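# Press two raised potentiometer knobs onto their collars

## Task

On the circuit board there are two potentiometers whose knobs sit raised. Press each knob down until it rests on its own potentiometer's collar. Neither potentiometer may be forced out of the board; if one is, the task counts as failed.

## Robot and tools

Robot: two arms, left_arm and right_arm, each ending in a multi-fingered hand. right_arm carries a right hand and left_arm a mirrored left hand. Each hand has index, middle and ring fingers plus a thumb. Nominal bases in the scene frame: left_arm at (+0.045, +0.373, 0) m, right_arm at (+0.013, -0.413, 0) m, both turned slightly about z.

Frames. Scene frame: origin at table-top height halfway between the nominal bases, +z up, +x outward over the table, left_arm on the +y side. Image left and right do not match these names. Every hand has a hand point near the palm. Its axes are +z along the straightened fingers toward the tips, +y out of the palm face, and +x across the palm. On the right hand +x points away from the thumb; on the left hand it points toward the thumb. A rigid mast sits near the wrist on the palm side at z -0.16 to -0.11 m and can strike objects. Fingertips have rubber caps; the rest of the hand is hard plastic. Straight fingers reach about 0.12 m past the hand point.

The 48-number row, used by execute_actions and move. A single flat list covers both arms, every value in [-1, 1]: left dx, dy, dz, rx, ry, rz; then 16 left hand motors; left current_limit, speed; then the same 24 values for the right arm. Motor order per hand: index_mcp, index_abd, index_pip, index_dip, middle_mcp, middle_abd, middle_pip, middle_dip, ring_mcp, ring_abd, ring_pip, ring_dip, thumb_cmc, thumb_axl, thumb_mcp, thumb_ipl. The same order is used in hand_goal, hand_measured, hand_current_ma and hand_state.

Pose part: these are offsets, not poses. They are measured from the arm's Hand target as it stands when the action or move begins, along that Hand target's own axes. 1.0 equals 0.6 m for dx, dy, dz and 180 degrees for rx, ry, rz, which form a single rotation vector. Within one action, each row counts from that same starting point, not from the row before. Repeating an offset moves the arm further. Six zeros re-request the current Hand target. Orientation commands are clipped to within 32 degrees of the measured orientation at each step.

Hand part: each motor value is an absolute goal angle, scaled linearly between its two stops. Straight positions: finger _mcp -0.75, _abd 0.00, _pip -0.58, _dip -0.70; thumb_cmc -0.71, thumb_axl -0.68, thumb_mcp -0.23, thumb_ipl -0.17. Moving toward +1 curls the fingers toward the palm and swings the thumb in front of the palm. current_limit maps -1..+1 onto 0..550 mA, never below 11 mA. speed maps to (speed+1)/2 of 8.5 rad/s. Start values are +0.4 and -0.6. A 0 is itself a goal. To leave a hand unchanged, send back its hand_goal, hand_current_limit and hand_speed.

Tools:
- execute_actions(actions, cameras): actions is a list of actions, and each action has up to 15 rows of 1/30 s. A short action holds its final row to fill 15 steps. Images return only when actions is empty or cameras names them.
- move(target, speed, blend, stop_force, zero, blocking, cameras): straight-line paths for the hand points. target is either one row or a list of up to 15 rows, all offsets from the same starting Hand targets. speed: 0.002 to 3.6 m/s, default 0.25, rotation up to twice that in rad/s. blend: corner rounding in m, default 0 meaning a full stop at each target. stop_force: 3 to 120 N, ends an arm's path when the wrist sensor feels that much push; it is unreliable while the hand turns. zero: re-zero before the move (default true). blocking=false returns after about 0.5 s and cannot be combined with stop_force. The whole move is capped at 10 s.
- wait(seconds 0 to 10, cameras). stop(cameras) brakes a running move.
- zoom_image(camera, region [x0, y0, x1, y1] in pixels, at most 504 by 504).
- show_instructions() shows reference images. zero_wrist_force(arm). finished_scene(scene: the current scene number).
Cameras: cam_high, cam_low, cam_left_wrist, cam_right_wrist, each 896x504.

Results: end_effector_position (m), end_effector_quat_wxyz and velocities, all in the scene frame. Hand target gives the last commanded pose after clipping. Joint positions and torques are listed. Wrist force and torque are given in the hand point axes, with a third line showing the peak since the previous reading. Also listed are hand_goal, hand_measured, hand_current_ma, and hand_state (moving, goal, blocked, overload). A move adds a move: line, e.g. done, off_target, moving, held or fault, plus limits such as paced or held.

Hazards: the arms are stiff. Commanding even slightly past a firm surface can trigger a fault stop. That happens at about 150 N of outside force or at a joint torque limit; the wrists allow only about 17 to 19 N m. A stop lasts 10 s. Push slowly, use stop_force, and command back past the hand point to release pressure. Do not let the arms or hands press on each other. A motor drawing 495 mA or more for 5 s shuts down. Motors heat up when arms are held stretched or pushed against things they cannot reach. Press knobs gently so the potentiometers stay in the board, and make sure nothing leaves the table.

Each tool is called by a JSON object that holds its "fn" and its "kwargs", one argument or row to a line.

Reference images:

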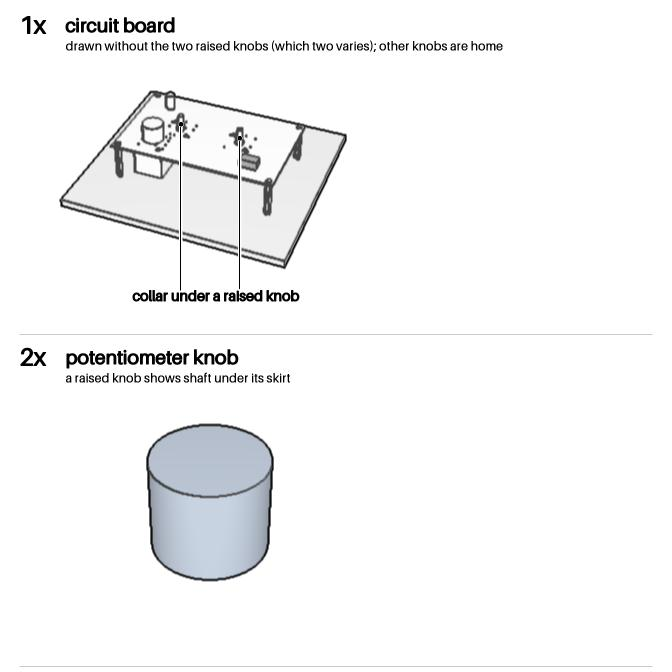

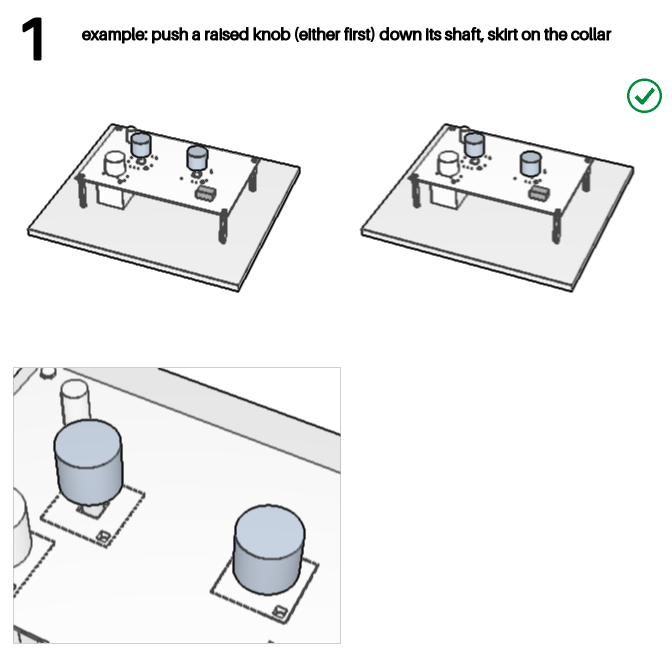

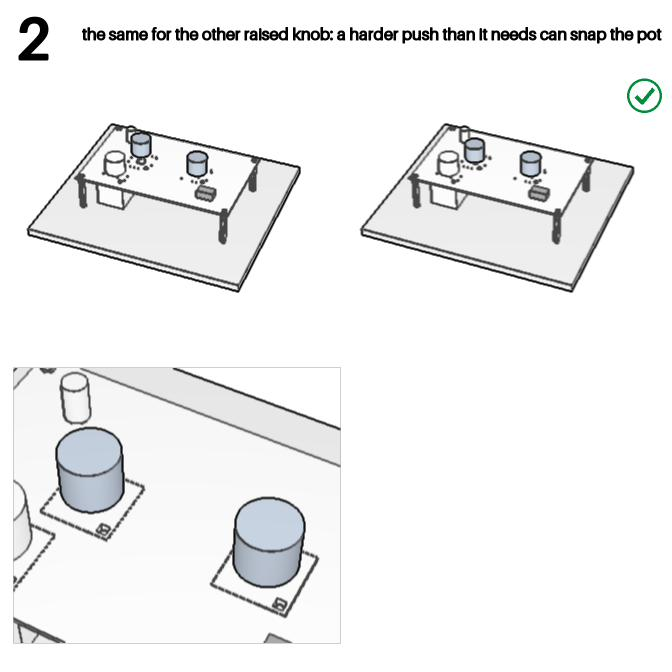

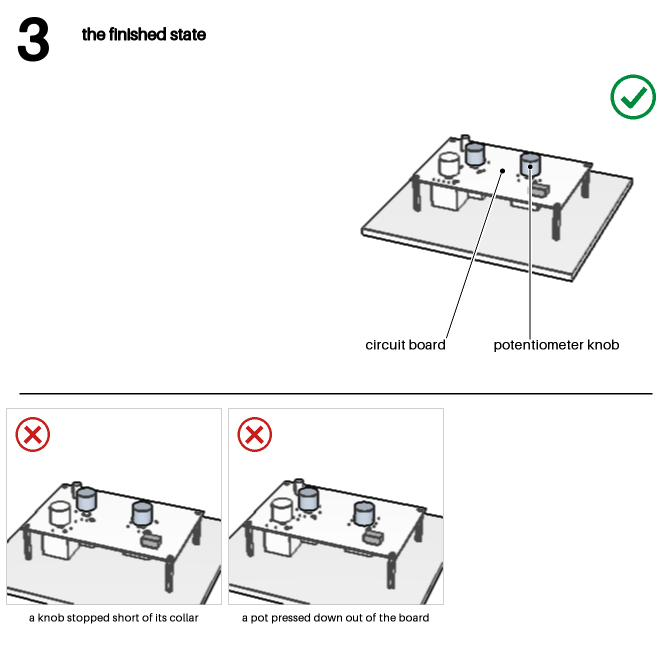

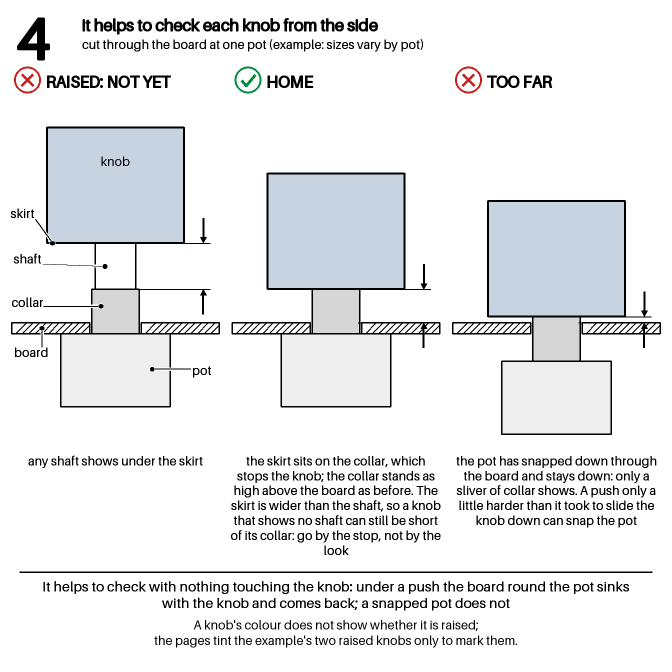

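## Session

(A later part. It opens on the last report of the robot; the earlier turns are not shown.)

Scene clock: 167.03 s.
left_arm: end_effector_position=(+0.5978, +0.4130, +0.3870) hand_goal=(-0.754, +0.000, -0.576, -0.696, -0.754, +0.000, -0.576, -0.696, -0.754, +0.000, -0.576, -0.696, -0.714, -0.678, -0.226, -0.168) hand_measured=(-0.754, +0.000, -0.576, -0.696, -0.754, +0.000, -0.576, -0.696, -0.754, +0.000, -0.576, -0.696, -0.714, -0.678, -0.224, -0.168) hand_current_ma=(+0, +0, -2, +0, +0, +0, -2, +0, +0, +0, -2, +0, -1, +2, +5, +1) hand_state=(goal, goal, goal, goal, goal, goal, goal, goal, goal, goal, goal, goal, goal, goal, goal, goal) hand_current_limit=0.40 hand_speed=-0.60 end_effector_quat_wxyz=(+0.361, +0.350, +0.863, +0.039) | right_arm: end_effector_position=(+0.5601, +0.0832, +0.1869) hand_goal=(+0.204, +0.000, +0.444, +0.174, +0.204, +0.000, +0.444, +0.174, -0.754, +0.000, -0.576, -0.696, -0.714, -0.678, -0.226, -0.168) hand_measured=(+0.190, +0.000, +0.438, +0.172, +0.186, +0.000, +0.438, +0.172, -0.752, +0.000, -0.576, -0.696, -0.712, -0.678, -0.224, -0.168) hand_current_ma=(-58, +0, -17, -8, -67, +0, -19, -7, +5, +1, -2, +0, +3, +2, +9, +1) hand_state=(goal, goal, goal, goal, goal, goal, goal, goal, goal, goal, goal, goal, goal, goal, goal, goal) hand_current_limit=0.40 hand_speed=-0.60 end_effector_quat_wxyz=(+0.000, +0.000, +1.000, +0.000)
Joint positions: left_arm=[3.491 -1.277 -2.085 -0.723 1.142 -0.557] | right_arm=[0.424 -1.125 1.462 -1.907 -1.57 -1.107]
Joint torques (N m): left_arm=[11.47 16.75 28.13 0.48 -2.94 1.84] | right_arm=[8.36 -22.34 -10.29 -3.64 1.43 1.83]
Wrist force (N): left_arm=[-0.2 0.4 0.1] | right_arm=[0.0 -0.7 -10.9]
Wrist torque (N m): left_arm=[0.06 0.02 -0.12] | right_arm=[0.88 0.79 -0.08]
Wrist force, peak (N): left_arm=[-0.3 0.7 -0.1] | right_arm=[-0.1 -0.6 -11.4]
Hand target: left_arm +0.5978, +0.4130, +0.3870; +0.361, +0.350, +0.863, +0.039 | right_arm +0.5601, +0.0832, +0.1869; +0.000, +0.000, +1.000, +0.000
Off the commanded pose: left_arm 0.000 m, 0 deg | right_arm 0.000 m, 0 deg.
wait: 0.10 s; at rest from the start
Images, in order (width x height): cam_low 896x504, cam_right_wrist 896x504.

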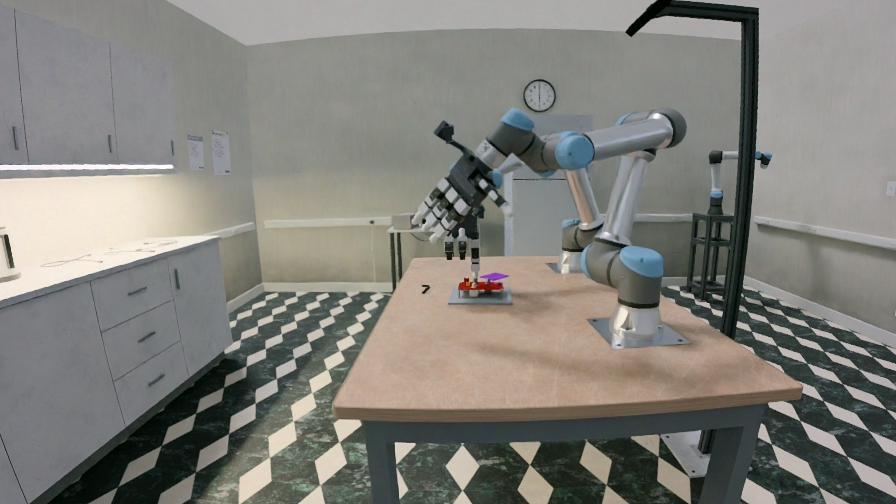

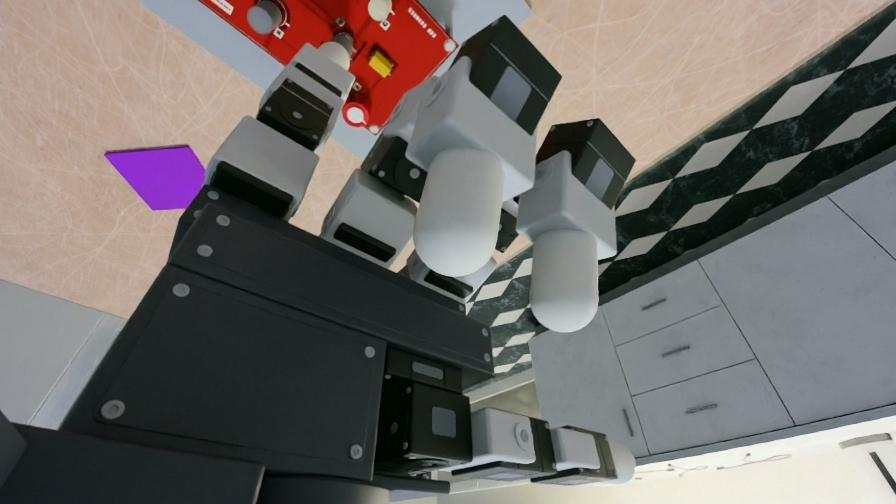

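{"fn": "move", "kwargs": {
  "target": [0,0,0,0,0,0,-0.754,0,-0.576,-0.696,-0.754,0,-0.576,-0.696,-0.754,0,-0.576,-0.696,-0.714,-0.678,-0.226,-0.168,0.4,-0.6,0,0,0.00167,0,0,0,0.205,0,0.445,0.174,0.205,0,0.445,0.174,-0.754,0,-0.576,-0.696,-0.714,-0.678,-0.226,-0.168,0.4,-0.6],
  "speed": 0.004,
  "stop_force": 15,
  "zero": false,
  "cameras": []
}}

{"fn": "move", "kwargs": {
  "target": [0,0,0,0,0,0,-0.754,0,-0.576,-0.696,-0.754,0,-0.576,-0.696,-0.754,0,-0.576,-0.696,-0.714,-0.678,-0.226,-0.168,0.4,-0.6,0,0,0.00167,0,0,0,0.205,0,0.445,0.174,0.205,0,0.445,0.174,-0.754,0,-0.576,-0.696,-0.714,-0.678,-0.226,-0.168,0.4,-0.6],
  "speed": 0.004,
  "stop_force": 18,
  "zero": false,
  "cameras": []
}}

Scene clock: 214.23 s.
left_arm: end_effector_position=(+0.5978, +0.4130, +0.3870) hand_goal=(-0.754, +0.000, -0.576, -0.696, -0.754, +0.000, -0.576, -0.696, -0.754, +0.000, -0.576, -0.696, -0.714, -0.678, -0.226, -0.168) hand_measured=(-0.754, +0.000, -0.576, -0.696, -0.754, +0.000, -0.576, -0.696, -0.754, +0.000, -0.576, -0.696, -0.714, -0.678, -0.224, -0.168) hand_current_ma=(+0, +0, -2, +0, +0, +0, -2, +0, +0, +0, -2, +0, -1, +2, +5, +1) hand_state=(goal, goal, goal, goal, goal, goal, goal, goal, goal, goal, goal, goal, goal, goal, goal, goal) hand_current_limit=0.40 hand_speed=-0.60 end_effector_quat_wxyz=(+0.361, +0.350, +0.863, +0.039) | right_arm: end_effector_position=(+0.5601, +0.0832, +0.1859) hand_goal=(+0.204, +0.000, +0.444, +0.174, +0.204, +0.000, +0.444, +0.174, -0.754, +0.000, -0.576, -0.696, -0.714, -0.678, -0.226, -0.168) hand_measured=(+0.190, +0.000, +0.438, +0.172, +0.186, +0.000, +0.438, +0.172, -0.754, +0.000, -0.576, -0.696, -0.712, -0.678, -0.224, -0.168) hand_current_ma=(-58, +0, -17, -8, -67, +0, -19, -7, +0, +1, -2, +0, +3, +2, +9, +1) hand_state=(goal, goal, goal, goal, goal, goal, goal, goal, goal, goal, goal, goal, goal, goal, goal, goal) hand_current_limit=0.40 hand_speed=-0.60 end_effector_quat_wxyz=(+0.000, +0.000, +1.000, +0.000)
Joint positions: left_arm=[3.491 -1.277 -2.085 -0.723 1.142 -0.557] | right_arm=[0.424 -1.124 1.463 -1.91 -1.57 -1.107]
Joint torques (N m): left_arm=[11.79 15.65 28.43 0.52 -2.57 1.61] | right_arm=[7.15 -21.39 -9.3 -3.39 1.45 1.85]
Wrist force (N): left_arm=[-0.4 0.5 0.1] | right_arm=[-0.5 -0.7 -13.9]
Wrist torque (N m): left_arm=[0.08 0.04 -0.14] | right_arm=[1.14 0.98 -0.13]
Wrist force, peak (N): left_arm=[0.0 0.6 -0.2] | right_arm=[-0.5 -0.9 -14.3]
Hand target: left_arm +0.5978, +0.4130, +0.3870; +0.361, +0.350, +0.863, +0.039 | right_arm +0.5601, +0.0832, +0.1859; +0.000, +0.000, +1.000, +0.000
Off the commanded pose: left_arm 0.000 m, 0 deg | right_arm 0.000 m, 0 deg.
move: done
No camera images: "cameras" was empty.

Scene clock: 215.47 s.
left_arm: end_effector_position=(+0.5978, +0.4130, +0.3870) hand_goal=(-0.754, +0.000, -0.576, -0.696, -0.754, +0.000, -0.576, -0.696, -0.754, +0.000, -0.576, -0.696, -0.714, -0.678, -0.226, -0.168) hand_measured=(-0.754, +0.000, -0.576, -0.696, -0.754, +0.000, -0.576, -0.696, -0.754, +0.000, -0.576, -0.696, -0.714, -0.678, -0.224, -0.168) hand_current_ma=(+0, +0, -2, +0, +0, +0, -2, +0, +0, +0, -2, +0, -1, +2, +5, +1) hand_state=(goal, goal, goal, goal, goal, goal, goal, goal, goal, goal, goal, goal, goal, goal, goal, goal) hand_current_limit=0.40 hand_speed=-0.60 end_effector_quat_wxyz=(+0.361, +0.350, +0.863, +0.039) | right_arm: end_effector_position=(+0.5601, +0.0832, +0.1849) hand_goal=(+0.204, +0.000, +0.444, +0.174, +0.204, +0.000, +0.444, +0.174, -0.754, +0.000, -0.576, -0.696, -0.714, -0.678, -0.226, -0.168) hand_measured=(+0.190, +0.000, +0.438, +0.172, +0.186, +0.000, +0.438, +0.172, -0.758, -0.004, -0.580, -0.696, -0.712, -0.678, -0.224, -0.168) hand_current_ma=(-58, +0, -17, -8, -67, +0, -19, -7, -13, -9, -10, +0, +3, +2, +9, +1) hand_state=(goal, goal, goal, goal, goal, goal, goal, goal, goal, goal, goal, goal, goal, goal, goal, goal) hand_current_limit=0.40 hand_speed=-0.60 end_effector_quat_wxyz=(+0.000, +0.000, +1.000, +0.000)
Joint positions: left_arm=[3.491 -1.277 -2.085 -0.723 1.142 -0.557] | right_arm=[0.424 -1.124 1.465 -1.912 -1.57 -1.107]
Joint torques (N m): left_arm=[12.24 16.46 28.07 0.68 -2.86 1.67] | right_arm=[6.7 -19.4 -8.15 -3.2 1.43 1.88]
Wrist force (N): left_arm=[-0.1 0.3 -0.1] | right_arm=[-0.6 -0.9 -16.6]
Wrist torque (N m): left_arm=[0.07 -0.01 -0.11] | right_arm=[1.35 1.13 -0.14]
Wrist force, peak (N): left_arm=[-0.3 0.7 0.2] | right_arm=[-0.6 -0.9 -17.0]
Hand target: left_arm +0.5978, +0.4130, +0.3870; +0.361, +0.350, +0.863, +0.039 | right_arm +0.5601, +0.0832, +0.1849; +0.000, +0.000, +1.000, +0.000
Off the commanded pose: left_arm 0.000 m, 0 deg | right_arm 0.000 m, 0 deg.
move: done
No camera images: "cameras" was empty.

{"fn": "move", "kwargs": {
  "target": [0,0,0,0,0,0,-0.754,0,-0.576,-0.696,-0.754,0,-0.576,-0.696,-0.754,0,-0.576,-0.696,-0.714,-0.678,-0.226,-0.168,0.4,-0.6,0,0,0.00167,0,0,0,0.205,0,0.445,0.174,0.205,0,0.445,0.174,-0.754,0,-0.576,-0.696,-0.714,-0.678,-0.226,-0.168,0.4,-0.6],
  "speed": 0.004,
  "stop_force": 21,
  "zero": false,
  "cameras": []
}}

{"fn": "move", "kwargs": {
  "target": [0,0,0,0,0,0,-0.754,0,-0.576,-0.696,-0.754,0,-0.576,-0.696,-0.754,0,-0.576,-0.696,-0.714,-0.678,-0.226,-0.168,0.4,-0.6,0,0,0.00167,0,0,0,0.205,0,0.445,0.174,0.205,0,0.445,0.174,-0.754,0,-0.576,-0.696,-0.714,-0.678,-0.226,-0.168,0.4,-0.6],
  "speed": 0.004,
  "stop_force": 24,
  "zero": false,
  "cameras": []
}}

Scene clock: 224.63 s.
left_arm: end_effector_position=(+0.5978, +0.4130, +0.3870) hand_goal=(-0.754, +0.000, -0.576, -0.696, -0.754, +0.000, -0.576, -0.696, -0.754, +0.000, -0.576, -0.696, -0.714, -0.678, -0.226, -0.168) hand_measured=(-0.754, +0.000, -0.576, -0.696, -0.754, +0.000, -0.576, -0.696, -0.754, +0.000, -0.576, -0.696, -0.714, -0.678, -0.224, -0.168) hand_current_ma=(+0, +0, -2, +0, +0, +0, -2, +0, +0, +0, -2, +0, -1, +2, +5, +1) hand_state=(goal, goal, goal, goal, goal, goal, goal, goal, goal, goal, goal, goal, goal, goal, goal, goal) hand_current_limit=0.40 hand_speed=-0.60 end_effector_quat_wxyz=(+0.361, +0.350, +0.863, +0.039) | right_arm: end_effector_position=(+0.5601, +0.0832, +0.1839) hand_goal=(+0.204, +0.000, +0.444, +0.174, +0.204, +0.000, +0.444, +0.174, -0.754, +0.000, -0.576, -0.696, -0.714, -0.678, -0.226, -0.168) hand_measured=(+0.190, +0.000, +0.438, +0.172, +0.186, +0.000, +0.438, +0.172, -0.762, -0.008, -0.584, -0.698, -0.712, -0.678, -0.224, -0.168) hand_current_ma=(-58, +0, -17, -8, -67, +0, -19, -7, -30, -26, -25, -4, +3, +2, +9, +1) hand_state=(goal, goal, goal, goal, goal, goal, goal, goal, goal, goal, goal, goal, goal, goal, goal, goal) hand_current_limit=0.40 hand_speed=-0.60 end_effector_quat_wxyz=(+0.000, +0.000, +1.000, +0.000)
Joint positions: left_arm=[3.491 -1.277 -2.085 -0.723 1.142 -0.557] | right_arm=[0.424 -1.123 1.466 -1.914 -1.57 -1.107]
Joint torques (N m): left_arm=[11.55 17.47 28.68 0.69 -3.05 1.7] | right_arm=[7.01 -17.71 -6.72 -2.91 1.4 1.87]
Wrist force (N): left_arm=[-0.2 0.5 0.0] | right_arm=[-0.7 -0.7 -19.2]
Wrist torque (N m): left_arm=[0.09 0.02 -0.12] | right_arm=[1.62 1.28 -0.15]
Wrist force, peak (N): left_arm=[-0.1 0.8 0.1] | right_arm=[-0.7 -1.0 -19.5]
Hand target: left_arm +0.5978, +0.4130, +0.3870; +0.361, +0.350, +0.863, +0.039 | right_arm +0.5601, +0.0832, +0.1839; +0.000, +0.000, +1.000, +0.000
Off the commanded pose: left_arm 0.000 m, 0 deg | right_arm 0.000 m, 0 deg.
move: done
No camera images: "cameras" was empty.

Scene clock: 225.87 s.
left_arm: end_effector_position=(+0.5978, +0.4130, +0.3870) hand_goal=(-0.754, +0.000, -0.576, -0.696, -0.754, +0.000, -0.576, -0.696, -0.754, +0.000, -0.576, -0.696, -0.714, -0.678, -0.226, -0.168) hand_measured=(-0.754, +0.000, -0.576, -0.696, -0.754, +0.000, -0.576, -0.696, -0.754, +0.000, -0.576, -0.696, -0.714, -0.678, -0.224, -0.168) hand_current_ma=(+0, +0, -2, +0, +0, +0, -2, +0, +0, +0, -2, +0, -1, +2, +5, +1) hand_state=(goal, goal, goal, goal, goal, goal, goal, goal, goal, goal, goal, goal, goal, goal, goal, goal) hand_current_limit=0.40 hand_speed=-0.60 end_effector_quat_wxyz=(+0.361, +0.350, +0.863, +0.039) | right_arm: end_effector_position=(+0.5601, +0.0832, +0.1829) hand_goal=(+0.204, +0.000, +0.444, +0.174, +0.204, +0.000, +0.444, +0.174, -0.754, +0.000, -0.576, -0.696, -0.714, -0.678, -0.226, -0.168) hand_measured=(+0.190, +0.000, +0.438, +0.172, +0.186, +0.000, +0.438, +0.172, -0.764, -0.012, -0.586, -0.698, -0.712, -0.678, -0.224, -0.168) hand_current_ma=(-58, +0, -17, -8, -67, +0, -19, -7, -41, -38, -36, -9, +3, +2, +9, +1) hand_state=(goal, goal, goal, goal, goal, goal, goal, goal, goal, goal, goal, goal, goal, goal, goal, goal) hand_current_limit=0.40 hand_speed=-0.60 end_effector_quat_wxyz=(+0.000, +0.000, +1.000, +0.000)
Joint positions: left_arm=[3.491 -1.277 -2.085 -0.723 1.142 -0.557] | right_arm=[0.424 -1.122 1.468 -1.917 -1.57 -1.107]
Joint torques (N m): left_arm=[11.64 15.85 27.58 0.67 -2.88 1.58] | right_arm=[6.87 -16.79 -6.22 -2.8 1.43 1.84]
Wrist force (N): left_arm=[-0.2 0.3 -0.1] | right_arm=[-0.9 -0.8 -20.6]
Wrist torque (N m): left_arm=[0.07 0.01 -0.11] | right_arm=[1.73 1.36 -0.17]
Wrist force, peak (N): left_arm=[-0.2 0.6 0.0] | right_arm=[-0.5 -0.9 -21.1]
Hand target: left_arm +0.5978, +0.4130, +0.3870; +0.361, +0.350, +0.863, +0.039 | right_arm +0.5601, +0.0832, +0.1829; +0.000, +0.000, +1.000, +0.000
Off the commanded pose: left_arm 0.000 m, 0 deg | right_arm 0.000 m, 0 deg.
move: done
No camera images: "cameras" was empty.

{"fn": "move", "kwargs": {
  "target": [0,0,0,0,0,0,-0.754,0,-0.576,-0.696,-0.754,0,-0.576,-0.696,-0.754,0,-0.576,-0.696,-0.714,-0.678,-0.226,-0.168,0.4,-0.6,0,0,0.00333,0,0,0,0.205,0,0.445,0.174,0.205,0,0.445,0.174,-0.754,0,-0.576,-0.696,-0.714,-0.678,-0.226,-0.168,0.4,-0.6],
  "speed": 0.002,
  "stop_force": 22.7,
  "zero": false,
  "cameras": ["cam_low","cam_right_wrist"]
}}

{"fn": "zoom_image", "kwargs": {
  "camera": "cam_right_wrist",
  "region": [320, 20, 370, 60]
}}

{"fn": "zoom_image", "kwargs": {
  "camera": "cam_low",
  "region": [464, 274, 480, 290]
}}

Scene clock: 233.03 s.
left_arm: end_effector_position=(+0.5978, +0.4130, +0.3870) hand_goal=(-0.754, +0.000, -0.576, -0.696, -0.754, +0.000, -0.576, -0.696, -0.754, +0.000, -0.576, -0.696, -0.714, -0.678, -0.226, -0.168) hand_measured=(-0.754, +0.000, -0.576, -0.696, -0.754, +0.000, -0.576, -0.696, -0.754, +0.000, -0.576, -0.696, -0.714, -0.678, -0.224, -0.168) hand_current_ma=(+0, +0, -2, +0, +0, +0, -2, +0, +0, +0, -2, +0, -1, +2, +5, +1) hand_state=(goal, goal, goal, goal, goal, goal, goal, goal, goal, goal, goal, goal, goal, goal, goal, goal) hand_current_limit=0.40 hand_speed=-0.60 end_effector_quat_wxyz=(+0.361, +0.350, +0.863, +0.039) | right_arm: end_effector_position=(+0.5601, +0.0832, +0.1809) hand_goal=(+0.204, +0.000, +0.444, +0.174, +0.204, +0.000, +0.444, +0.174, -0.754, +0.000, -0.576, -0.696, -0.714, -0.678, -0.226, -0.168) hand_measured=(+0.190, +0.000, +0.438, +0.172, +0.186, +0.000, +0.438, +0.172, -0.766, -0.012, -0.586, -0.698, -0.712, -0.678, -0.224, -0.168) hand_current_ma=(-58, +0, -17, -8, -67, +0, -19, -7, -41, -39, -36, -9, +3, +2, +9, +1) hand_state=(goal, goal, goal, goal, goal, goal, goal, goal, goal, goal, goal, goal, goal, goal, goal, goal) hand_current_limit=0.40 hand_speed=-0.60 end_effector_quat_wxyz=(+0.000, +0.000, +1.000, +0.000)
Joint positions: left_arm=[3.491 -1.277 -2.085 -0.723 1.142 -0.557] | right_arm=[0.424 -1.12 1.471 -1.921 -1.57 -1.107]
Joint torques (N m): left_arm=[12.59 17.26 27.79 0.69 -3.1 1.78] | right_arm=[8.61 -17.38 -5.94 -2.72 1.46 1.81]
Wrist force (N): left_arm=[0.0 0.2 0.1] | right_arm=[-0.7 -1.1 -20.8]
Wrist torque (N m): left_arm=[0.04 -0.01 -0.10] | right_arm=[1.71 1.34 -0.17]
Wrist force, peak (N): left_arm=[-0.5 0.4 0.0] | right_arm=[-0.8 -1.0 -21.0]
Hand target: left_arm +0.5978, +0.4130, +0.3870; +0.361, +0.350, +0.863, +0.039 | right_arm +0.5601, +0.0832, +0.1809; +0.000, +0.000, +1.000, +0.000
Off the commanded pose: left_arm 0.000 m, 0 deg | right_arm 0.000 m, 0 deg.
move: done
Images, in order (width x height): cam_low 896x504, cam_right_wrist 896x504.

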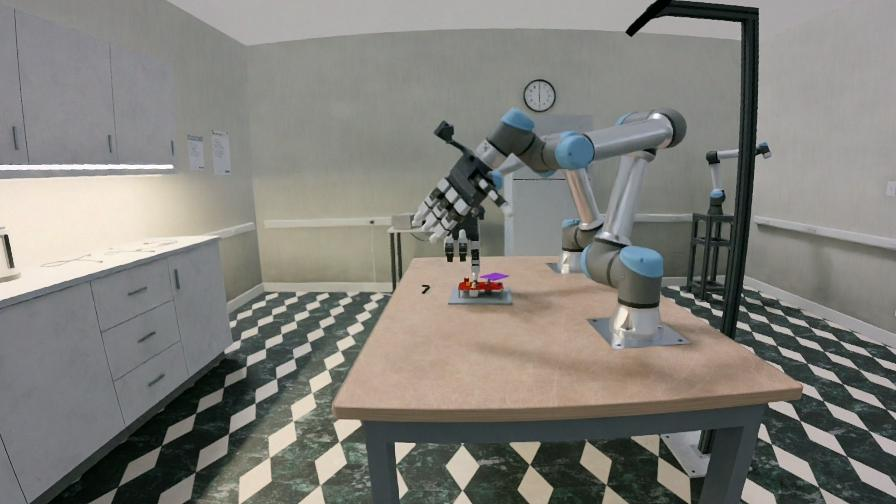

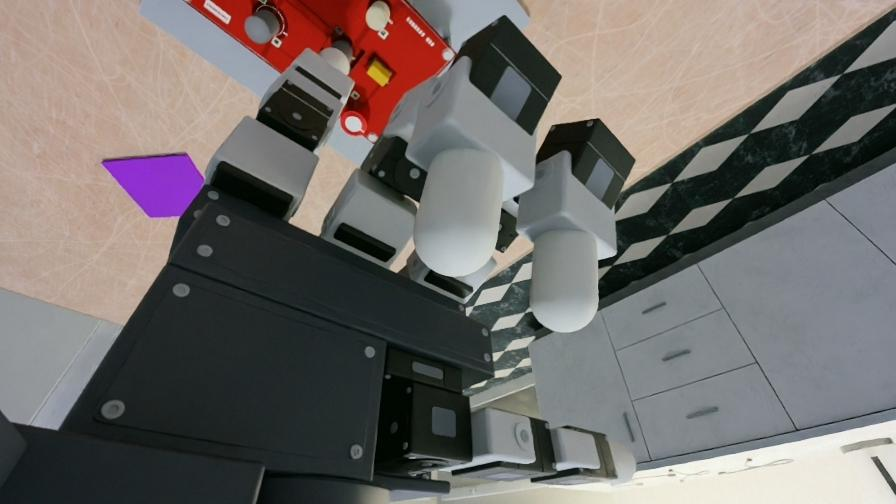

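Scaled by 10.080 from the camera's 896x504 image, which has a finer 1280x720 frame.

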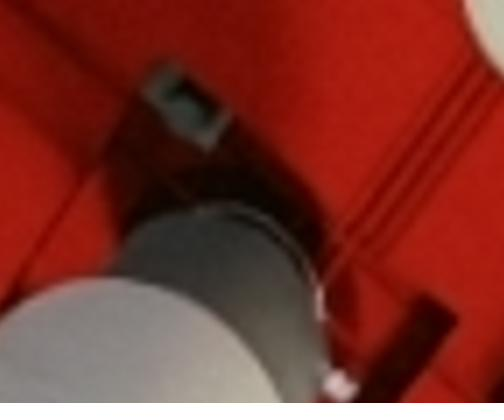

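Scaled by 31.500 from the camera's 896x504 image, which has a finer 1280x720 frame.

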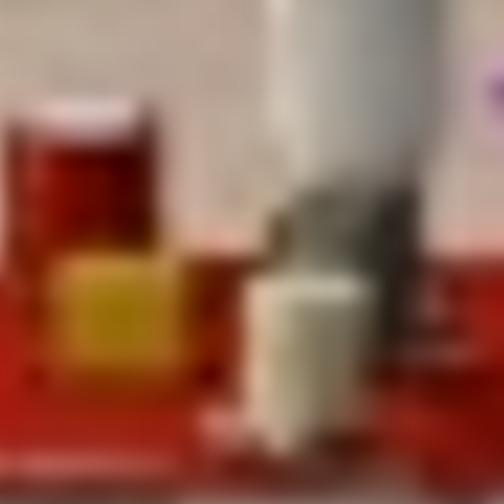

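{"fn": "move", "kwargs": {
  "target": [0,0,0,0,0,0,-0.754,0,-0.576,-0.696,-0.754,0,-0.576,-0.696,-0.754,0,-0.576,-0.696,-0.714,-0.678,-0.226,-0.168,0.4,-0.6,0,0,0.0133,0,0,0,0.205,0,0.445,0.174,0.205,0,0.445,0.174,-0.754,0,-0.576,-0.696,-0.714,-0.678,-0.226,-0.168,0.4,-0.6],
  "speed": 0.002,
  "stop_force": 22.6,
  "zero": false,
  "cameras": ["cam_low","cam_right_wrist"]
}}

{"fn": "zoom_image", "kwargs": {
  "camera": "cam_right_wrist",
  "region": [320, 20, 370, 60]
}}

{"fn": "zoom_image", "kwargs": {
  "camera": "cam_low",
  "region": [464, 274, 480, 290]
}}

Scene clock: 241.87 s.
left_arm: end_effector_position=(+0.5978, +0.4130, +0.3870) hand_goal=(-0.754, +0.000, -0.576, -0.696, -0.754, +0.000, -0.576, -0.696, -0.754, +0.000, -0.576, -0.696, -0.714, -0.678, -0.226, -0.168) hand_measured=(-0.754, +0.000, -0.576, -0.696, -0.754, +0.000, -0.576, -0.696, -0.754, +0.000, -0.576, -0.696, -0.714, -0.678, -0.224, -0.168) hand_current_ma=(+0, +0, -2, +0, +0, +0, -2, +0, +0, +0, -2, +0, -1, +2, +5, +1) hand_state=(goal, goal, goal, goal, goal, goal, goal, goal, goal, goal, goal, goal, goal, goal, goal, goal) hand_current_limit=0.40 hand_speed=-0.60 end_effector_quat_wxyz=(+0.361, +0.350, +0.863, +0.039) | right_arm: end_effector_position=(+0.5601, +0.0832, +0.1755) hand_goal=(+0.204, +0.000, +0.444, +0.174, +0.204, +0.000, +0.444, +0.174, -0.754, +0.000, -0.576, -0.696, -0.714, -0.678, -0.226, -0.168) hand_measured=(+0.190, +0.000, +0.438, +0.172, +0.186, +0.000, +0.438, +0.172, -0.766, -0.012, -0.586, -0.698, -0.712, -0.678, -0.224, -0.168) hand_current_ma=(-58, +0, -17, -8, -67, +0, -19, -7, -41, -39, -37, -9, +3, +2, +9, +1) hand_state=(goal, goal, goal, goal, goal, goal, goal, goal, goal, goal, goal, goal, goal, goal, goal, goal) hand_current_limit=0.40 hand_speed=-0.60 end_effector_quat_wxyz=(+0.000, +0.000, +1.000, +0.000)
Joint positions: left_arm=[3.491 -1.277 -2.085 -0.723 1.142 -0.557] | right_arm=[0.424 -1.116 1.479 -1.934 -1.57 -1.107]
Joint torques (N m): left_arm=[12.57 15.83 28.28 0.84 -2.83 1.87] | right_arm=[13.04 -25.91 -16.66 0.52 1.41 1.82]
Wrist force (N): left_arm=[-0.2 0.2 0.0] | right_arm=[-0.5 -1.0 -22.7]
Wrist torque (N m): left_arm=[0.04 0.01 -0.11] | right_arm=[1.86 1.45 -0.14]
Wrist force, peak (N): left_arm=[-0.3 0.6 0.3] | right_arm=[-0.5 -0.8 -22.9]
Hand target: left_arm +0.5978, +0.4130, +0.3870; +0.361, +0.350, +0.863, +0.039 | right_arm +0.5601, +0.0832, +0.1756; +0.000, +0.000, +1.000, +0.000 (not the last commanded pose)
Off the commanded pose: left_arm 0.000 m, 0 deg | right_arm 0.003 m, 0 deg.
move: contact (right_arm)
Images, in order (width x height): cam_low 896x504, cam_right_wrist 896x504.

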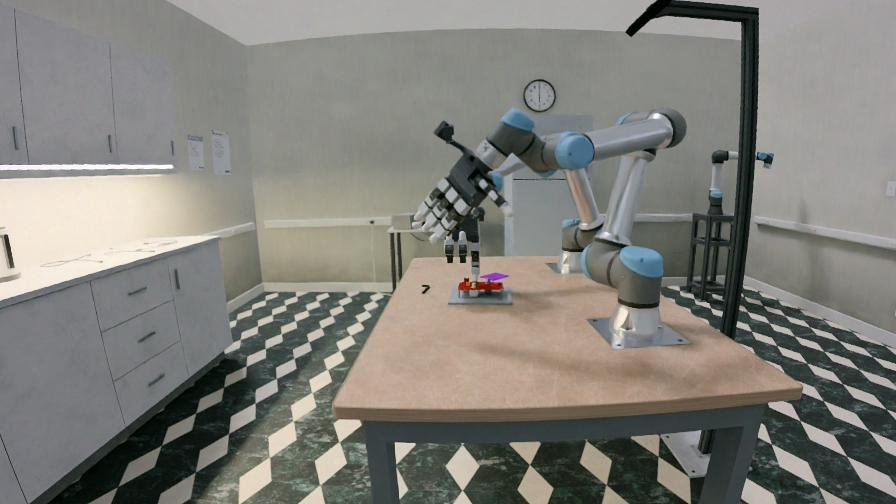

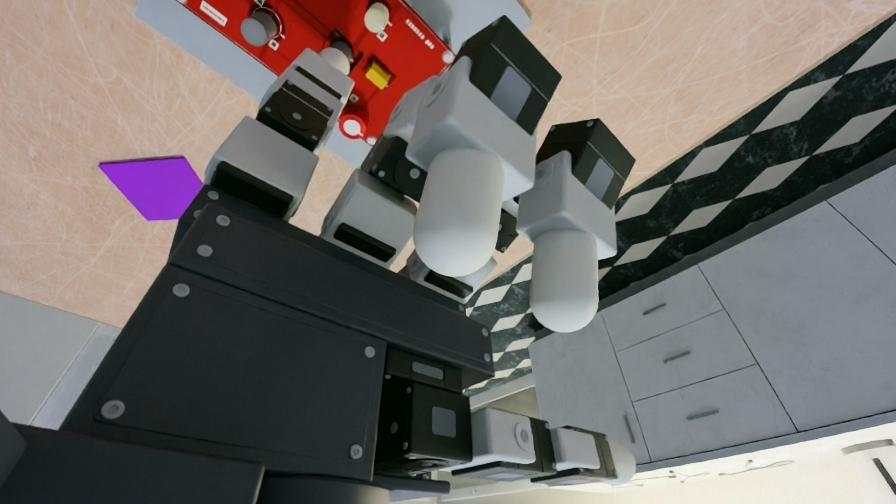

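Scaled by 10.080 from the camera's 896x504 image, which has a finer 1280x720 frame.

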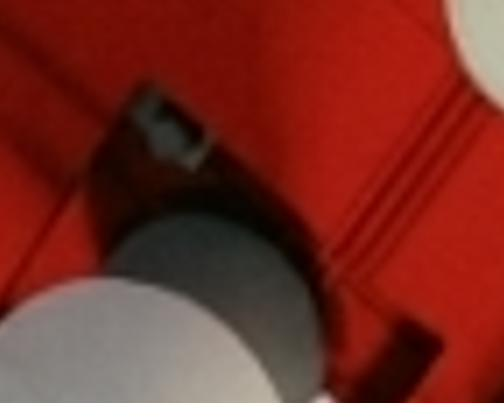

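Scaled by 31.500 from the camera's 896x504 image, which has a finer 1280x720 frame.

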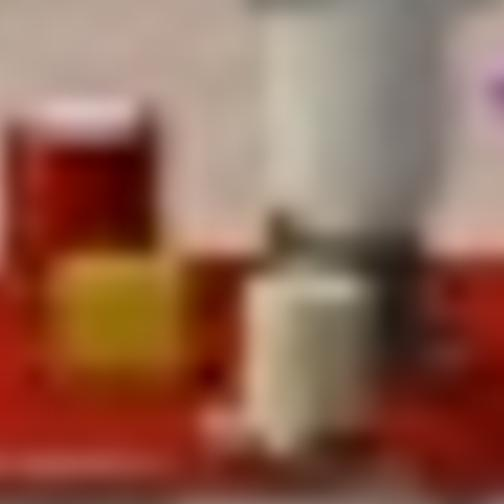

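{"fn": "move", "kwargs": {
  "target": [
    [0,0,0,0,0,0,-0.754,0,-0.576,-0.696,-0.754,0,-0.576,-0.696,-0.754,0,-0.576,-0.696,-0.714,-0.678,-0.226,-0.168,0.4,-0.6,0,0,-0.07,0,0,0,0.205,0,0.445,0.174,0.205,0,0.445,0.174,-0.754,0,-0.576,-0.696,-0.714,-0.678,-0.226,-0.168,0.4,-0.6],
    [0,0,0,0,0,0,-0.754,0,-0.576,-0.696,-0.754,0,-0.576,-0.696,-0.754,0,-0.576,-0.696,-0.714,-0.678,-0.226,-0.168,0.4,-0.6,0,-0.15,-0.12,0,0,0,0.205,0,0.445,0.174,0.205,0,0.445,0.174,-0.754,0,-0.576,-0.696,-0.714,-0.678,-0.226,-0.168,0.4,-0.6]
  ],
  "speed": [0.05, 0.15],
  "blend": [0.01, 0],
  "cameras": ["cam_high", "cam_low", "cam_right_wrist"]
}}

{"fn": "zoom_image", "kwargs": {
  "camera": "cam_low",
  "region": [464, 274, 480, 290]
}}

{"fn": "zoom_image", "kwargs": {
  "camera": "cam_low",
  "region": [455, 255, 505, 300]
}}

{"fn": "zoom_image", "kwargs": {
  "camera": "cam_high",
  "region": [405, 185, 475, 255]
}}

Scene clock: 261.57 s.
left_arm: end_effector_position=(+0.5978, +0.4130, +0.3870) hand_goal=(-0.754, +0.000, -0.576, -0.696, -0.754, +0.000, -0.576, -0.696, -0.754, +0.000, -0.576, -0.696, -0.714, -0.678, -0.226, -0.168) hand_measured=(-0.754, +0.000, -0.576, -0.696, -0.754, +0.000, -0.576, -0.696, -0.754, +0.000, -0.576, -0.696, -0.714, -0.678, -0.224, -0.168) hand_current_ma=(+0, +0, -2, +0, +0, +0, -2, +0, +0, +0, -2, +0, -1, +2, +5, +1) hand_state=(goal, goal, goal, goal, goal, goal, goal, goal, goal, goal, goal, goal, goal, goal, goal, goal) hand_current_limit=0.40 hand_speed=-0.60 end_effector_quat_wxyz=(+0.361, +0.350, +0.863, +0.039) | right_arm: end_effector_position=(+0.5601, -0.0066, +0.2475) hand_goal=(+0.204, +0.000, +0.444, +0.174, +0.204, +0.000, +0.444, +0.174, -0.754, +0.000, -0.576, -0.696, -0.714, -0.678, -0.226, -0.168) hand_measured=(+0.190, +0.000, +0.438, +0.172, +0.186, +0.000, +0.438, +0.172, -0.754, -0.002, -0.578, -0.698, -0.714, -0.678, -0.224, -0.168) hand_current_ma=(-58, +0, -16, -8, -67, +0, -19, -7, -2, -7, -7, -8, +2, +2, +9, +1) hand_state=(goal, goal, goal, goal, goal, goal, goal, goal, goal, goal, goal, goal, goal, goal, goal, goal) hand_current_limit=0.40 hand_speed=-0.60 end_effector_quat_wxyz=(+0.000, +0.000, +1.000, +0.000)
Joint positions: left_arm=[3.491 -1.277 -2.085 -0.723 1.142 -0.557] | right_arm=[0.292 -1.285 1.525 -1.811 -1.571 -1.239]
Joint torques (N m): left_arm=[10.41 17.67 28.34 0.64 -2.9 1.51] | right_arm=[-12.81 -46.04 -16.49 -0.64 2.54 -2.53]
Wrist force (N): left_arm=[-0.3 0.3 -0.2] | right_arm=[-0.1 -0.6 -0.2]
Wrist torque (N m): left_arm=[0.07 0.01 -0.12] | right_arm=[0.06 0.01 0.03]
Wrist force, peak (N): left_arm=[-0.4 0.6 0.2] | right_arm=[-0.8 -0.8 -23.1]
Hand target: left_arm +0.5978, +0.4130, +0.3870; +0.361, +0.350, +0.863, +0.039 | right_arm +0.5601, -0.0068, +0.2476; +0.000, +0.000, +1.000, +0.000
Off the commanded pose: left_arm 0.000 m, 0 deg | right_arm 0.000 m, 0 deg.
move: done
Images, in order (width x height): cam_high 896x504, cam_low 896x504, cam_right_wrist 896x504.

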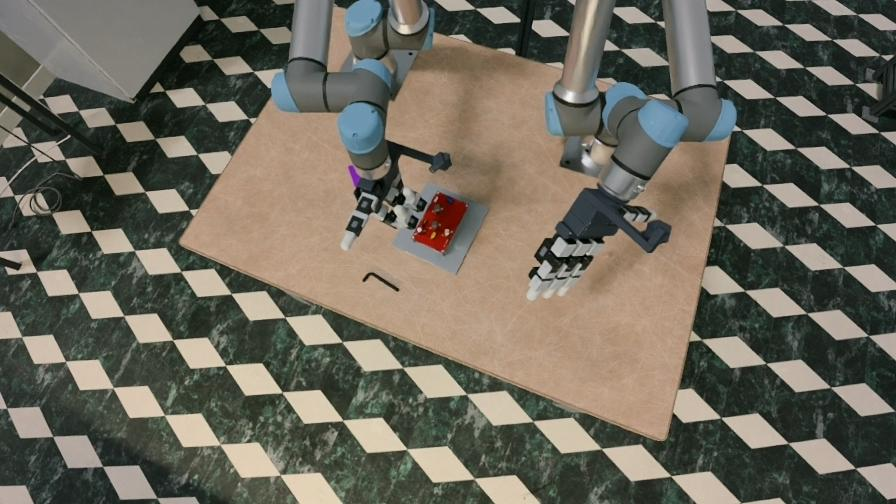

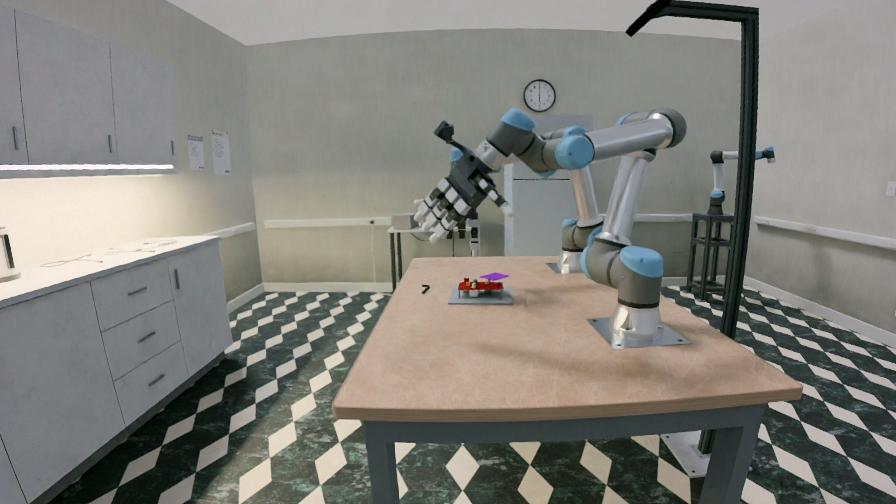

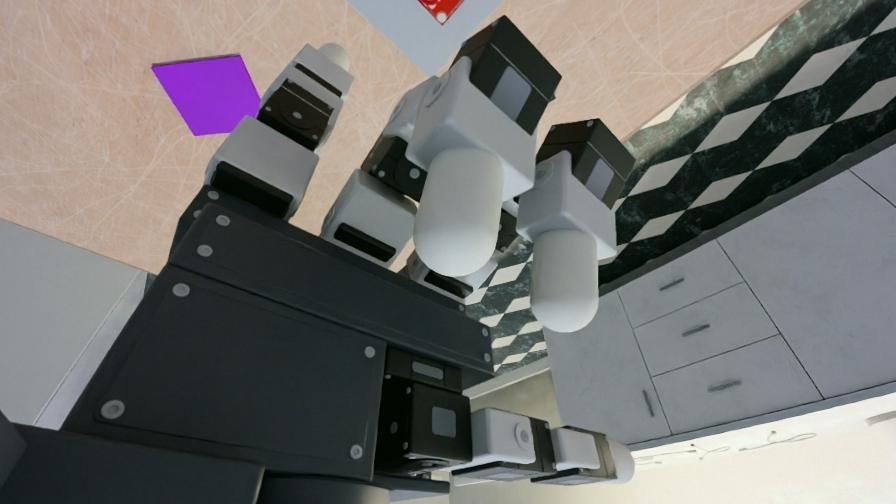

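Scaled by 31.500 from the camera's 896x504 image, which has a finer 1280x720 frame.

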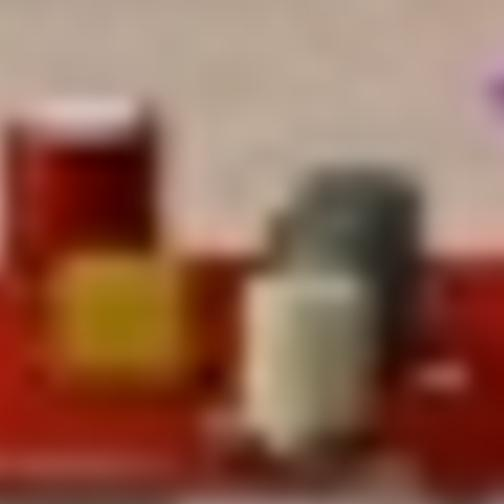

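Scaled by 10.080 from the camera's 896x504 image, which has a finer 1280x720 frame.

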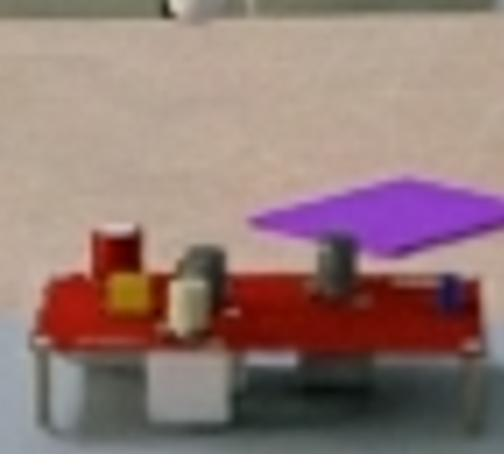

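Scaled by 7.200 from the camera's 896x504 image, which has a finer 1280x720 frame.

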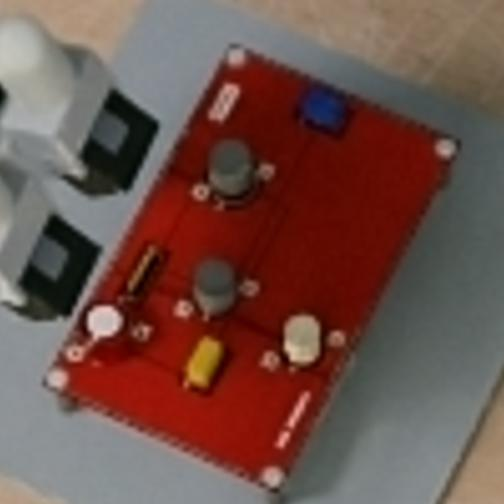

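{"fn": "zoom_image", "kwargs": {
  "camera": "cam_high",
  "region": [425, 200, 449, 224]
}}

{"fn": "zoom_image", "kwargs": {
  "camera": "cam_high",
  "region": [410, 216, 454, 240]
}}

{"fn": "zoom_image", "kwargs": {
  "camera": "cam_low",
  "region": [480, 274, 496, 290]
}}

Scaled by 21.000 from the camera's 896x504 image, which has a finer 1280x720 frame.

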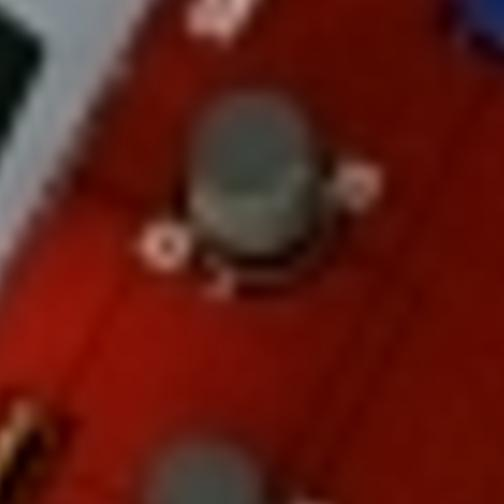

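Scaled by 11.455 from the camera's 896x504 image, which has a finer 1280x720 frame.

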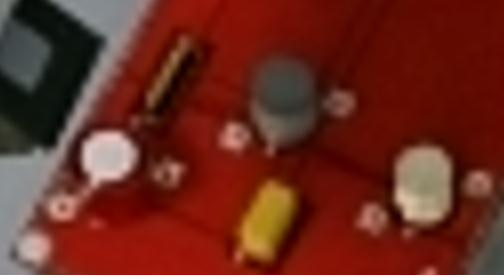

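Scaled by 31.500 from the camera's 896x504 image, which has a finer 1280x720 frame.

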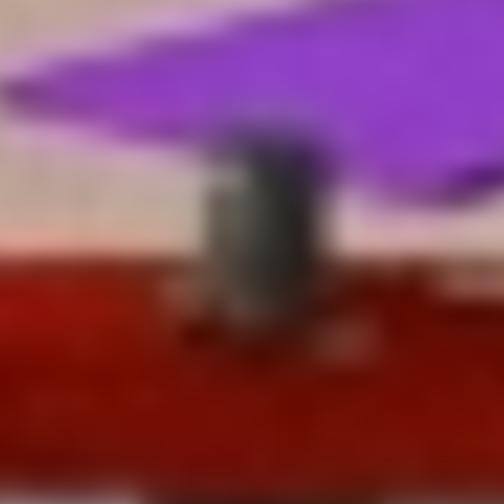

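{"fn": "finished_scene", "kwargs": {
  "scene": 2
}}

The scene is finished: the task was done.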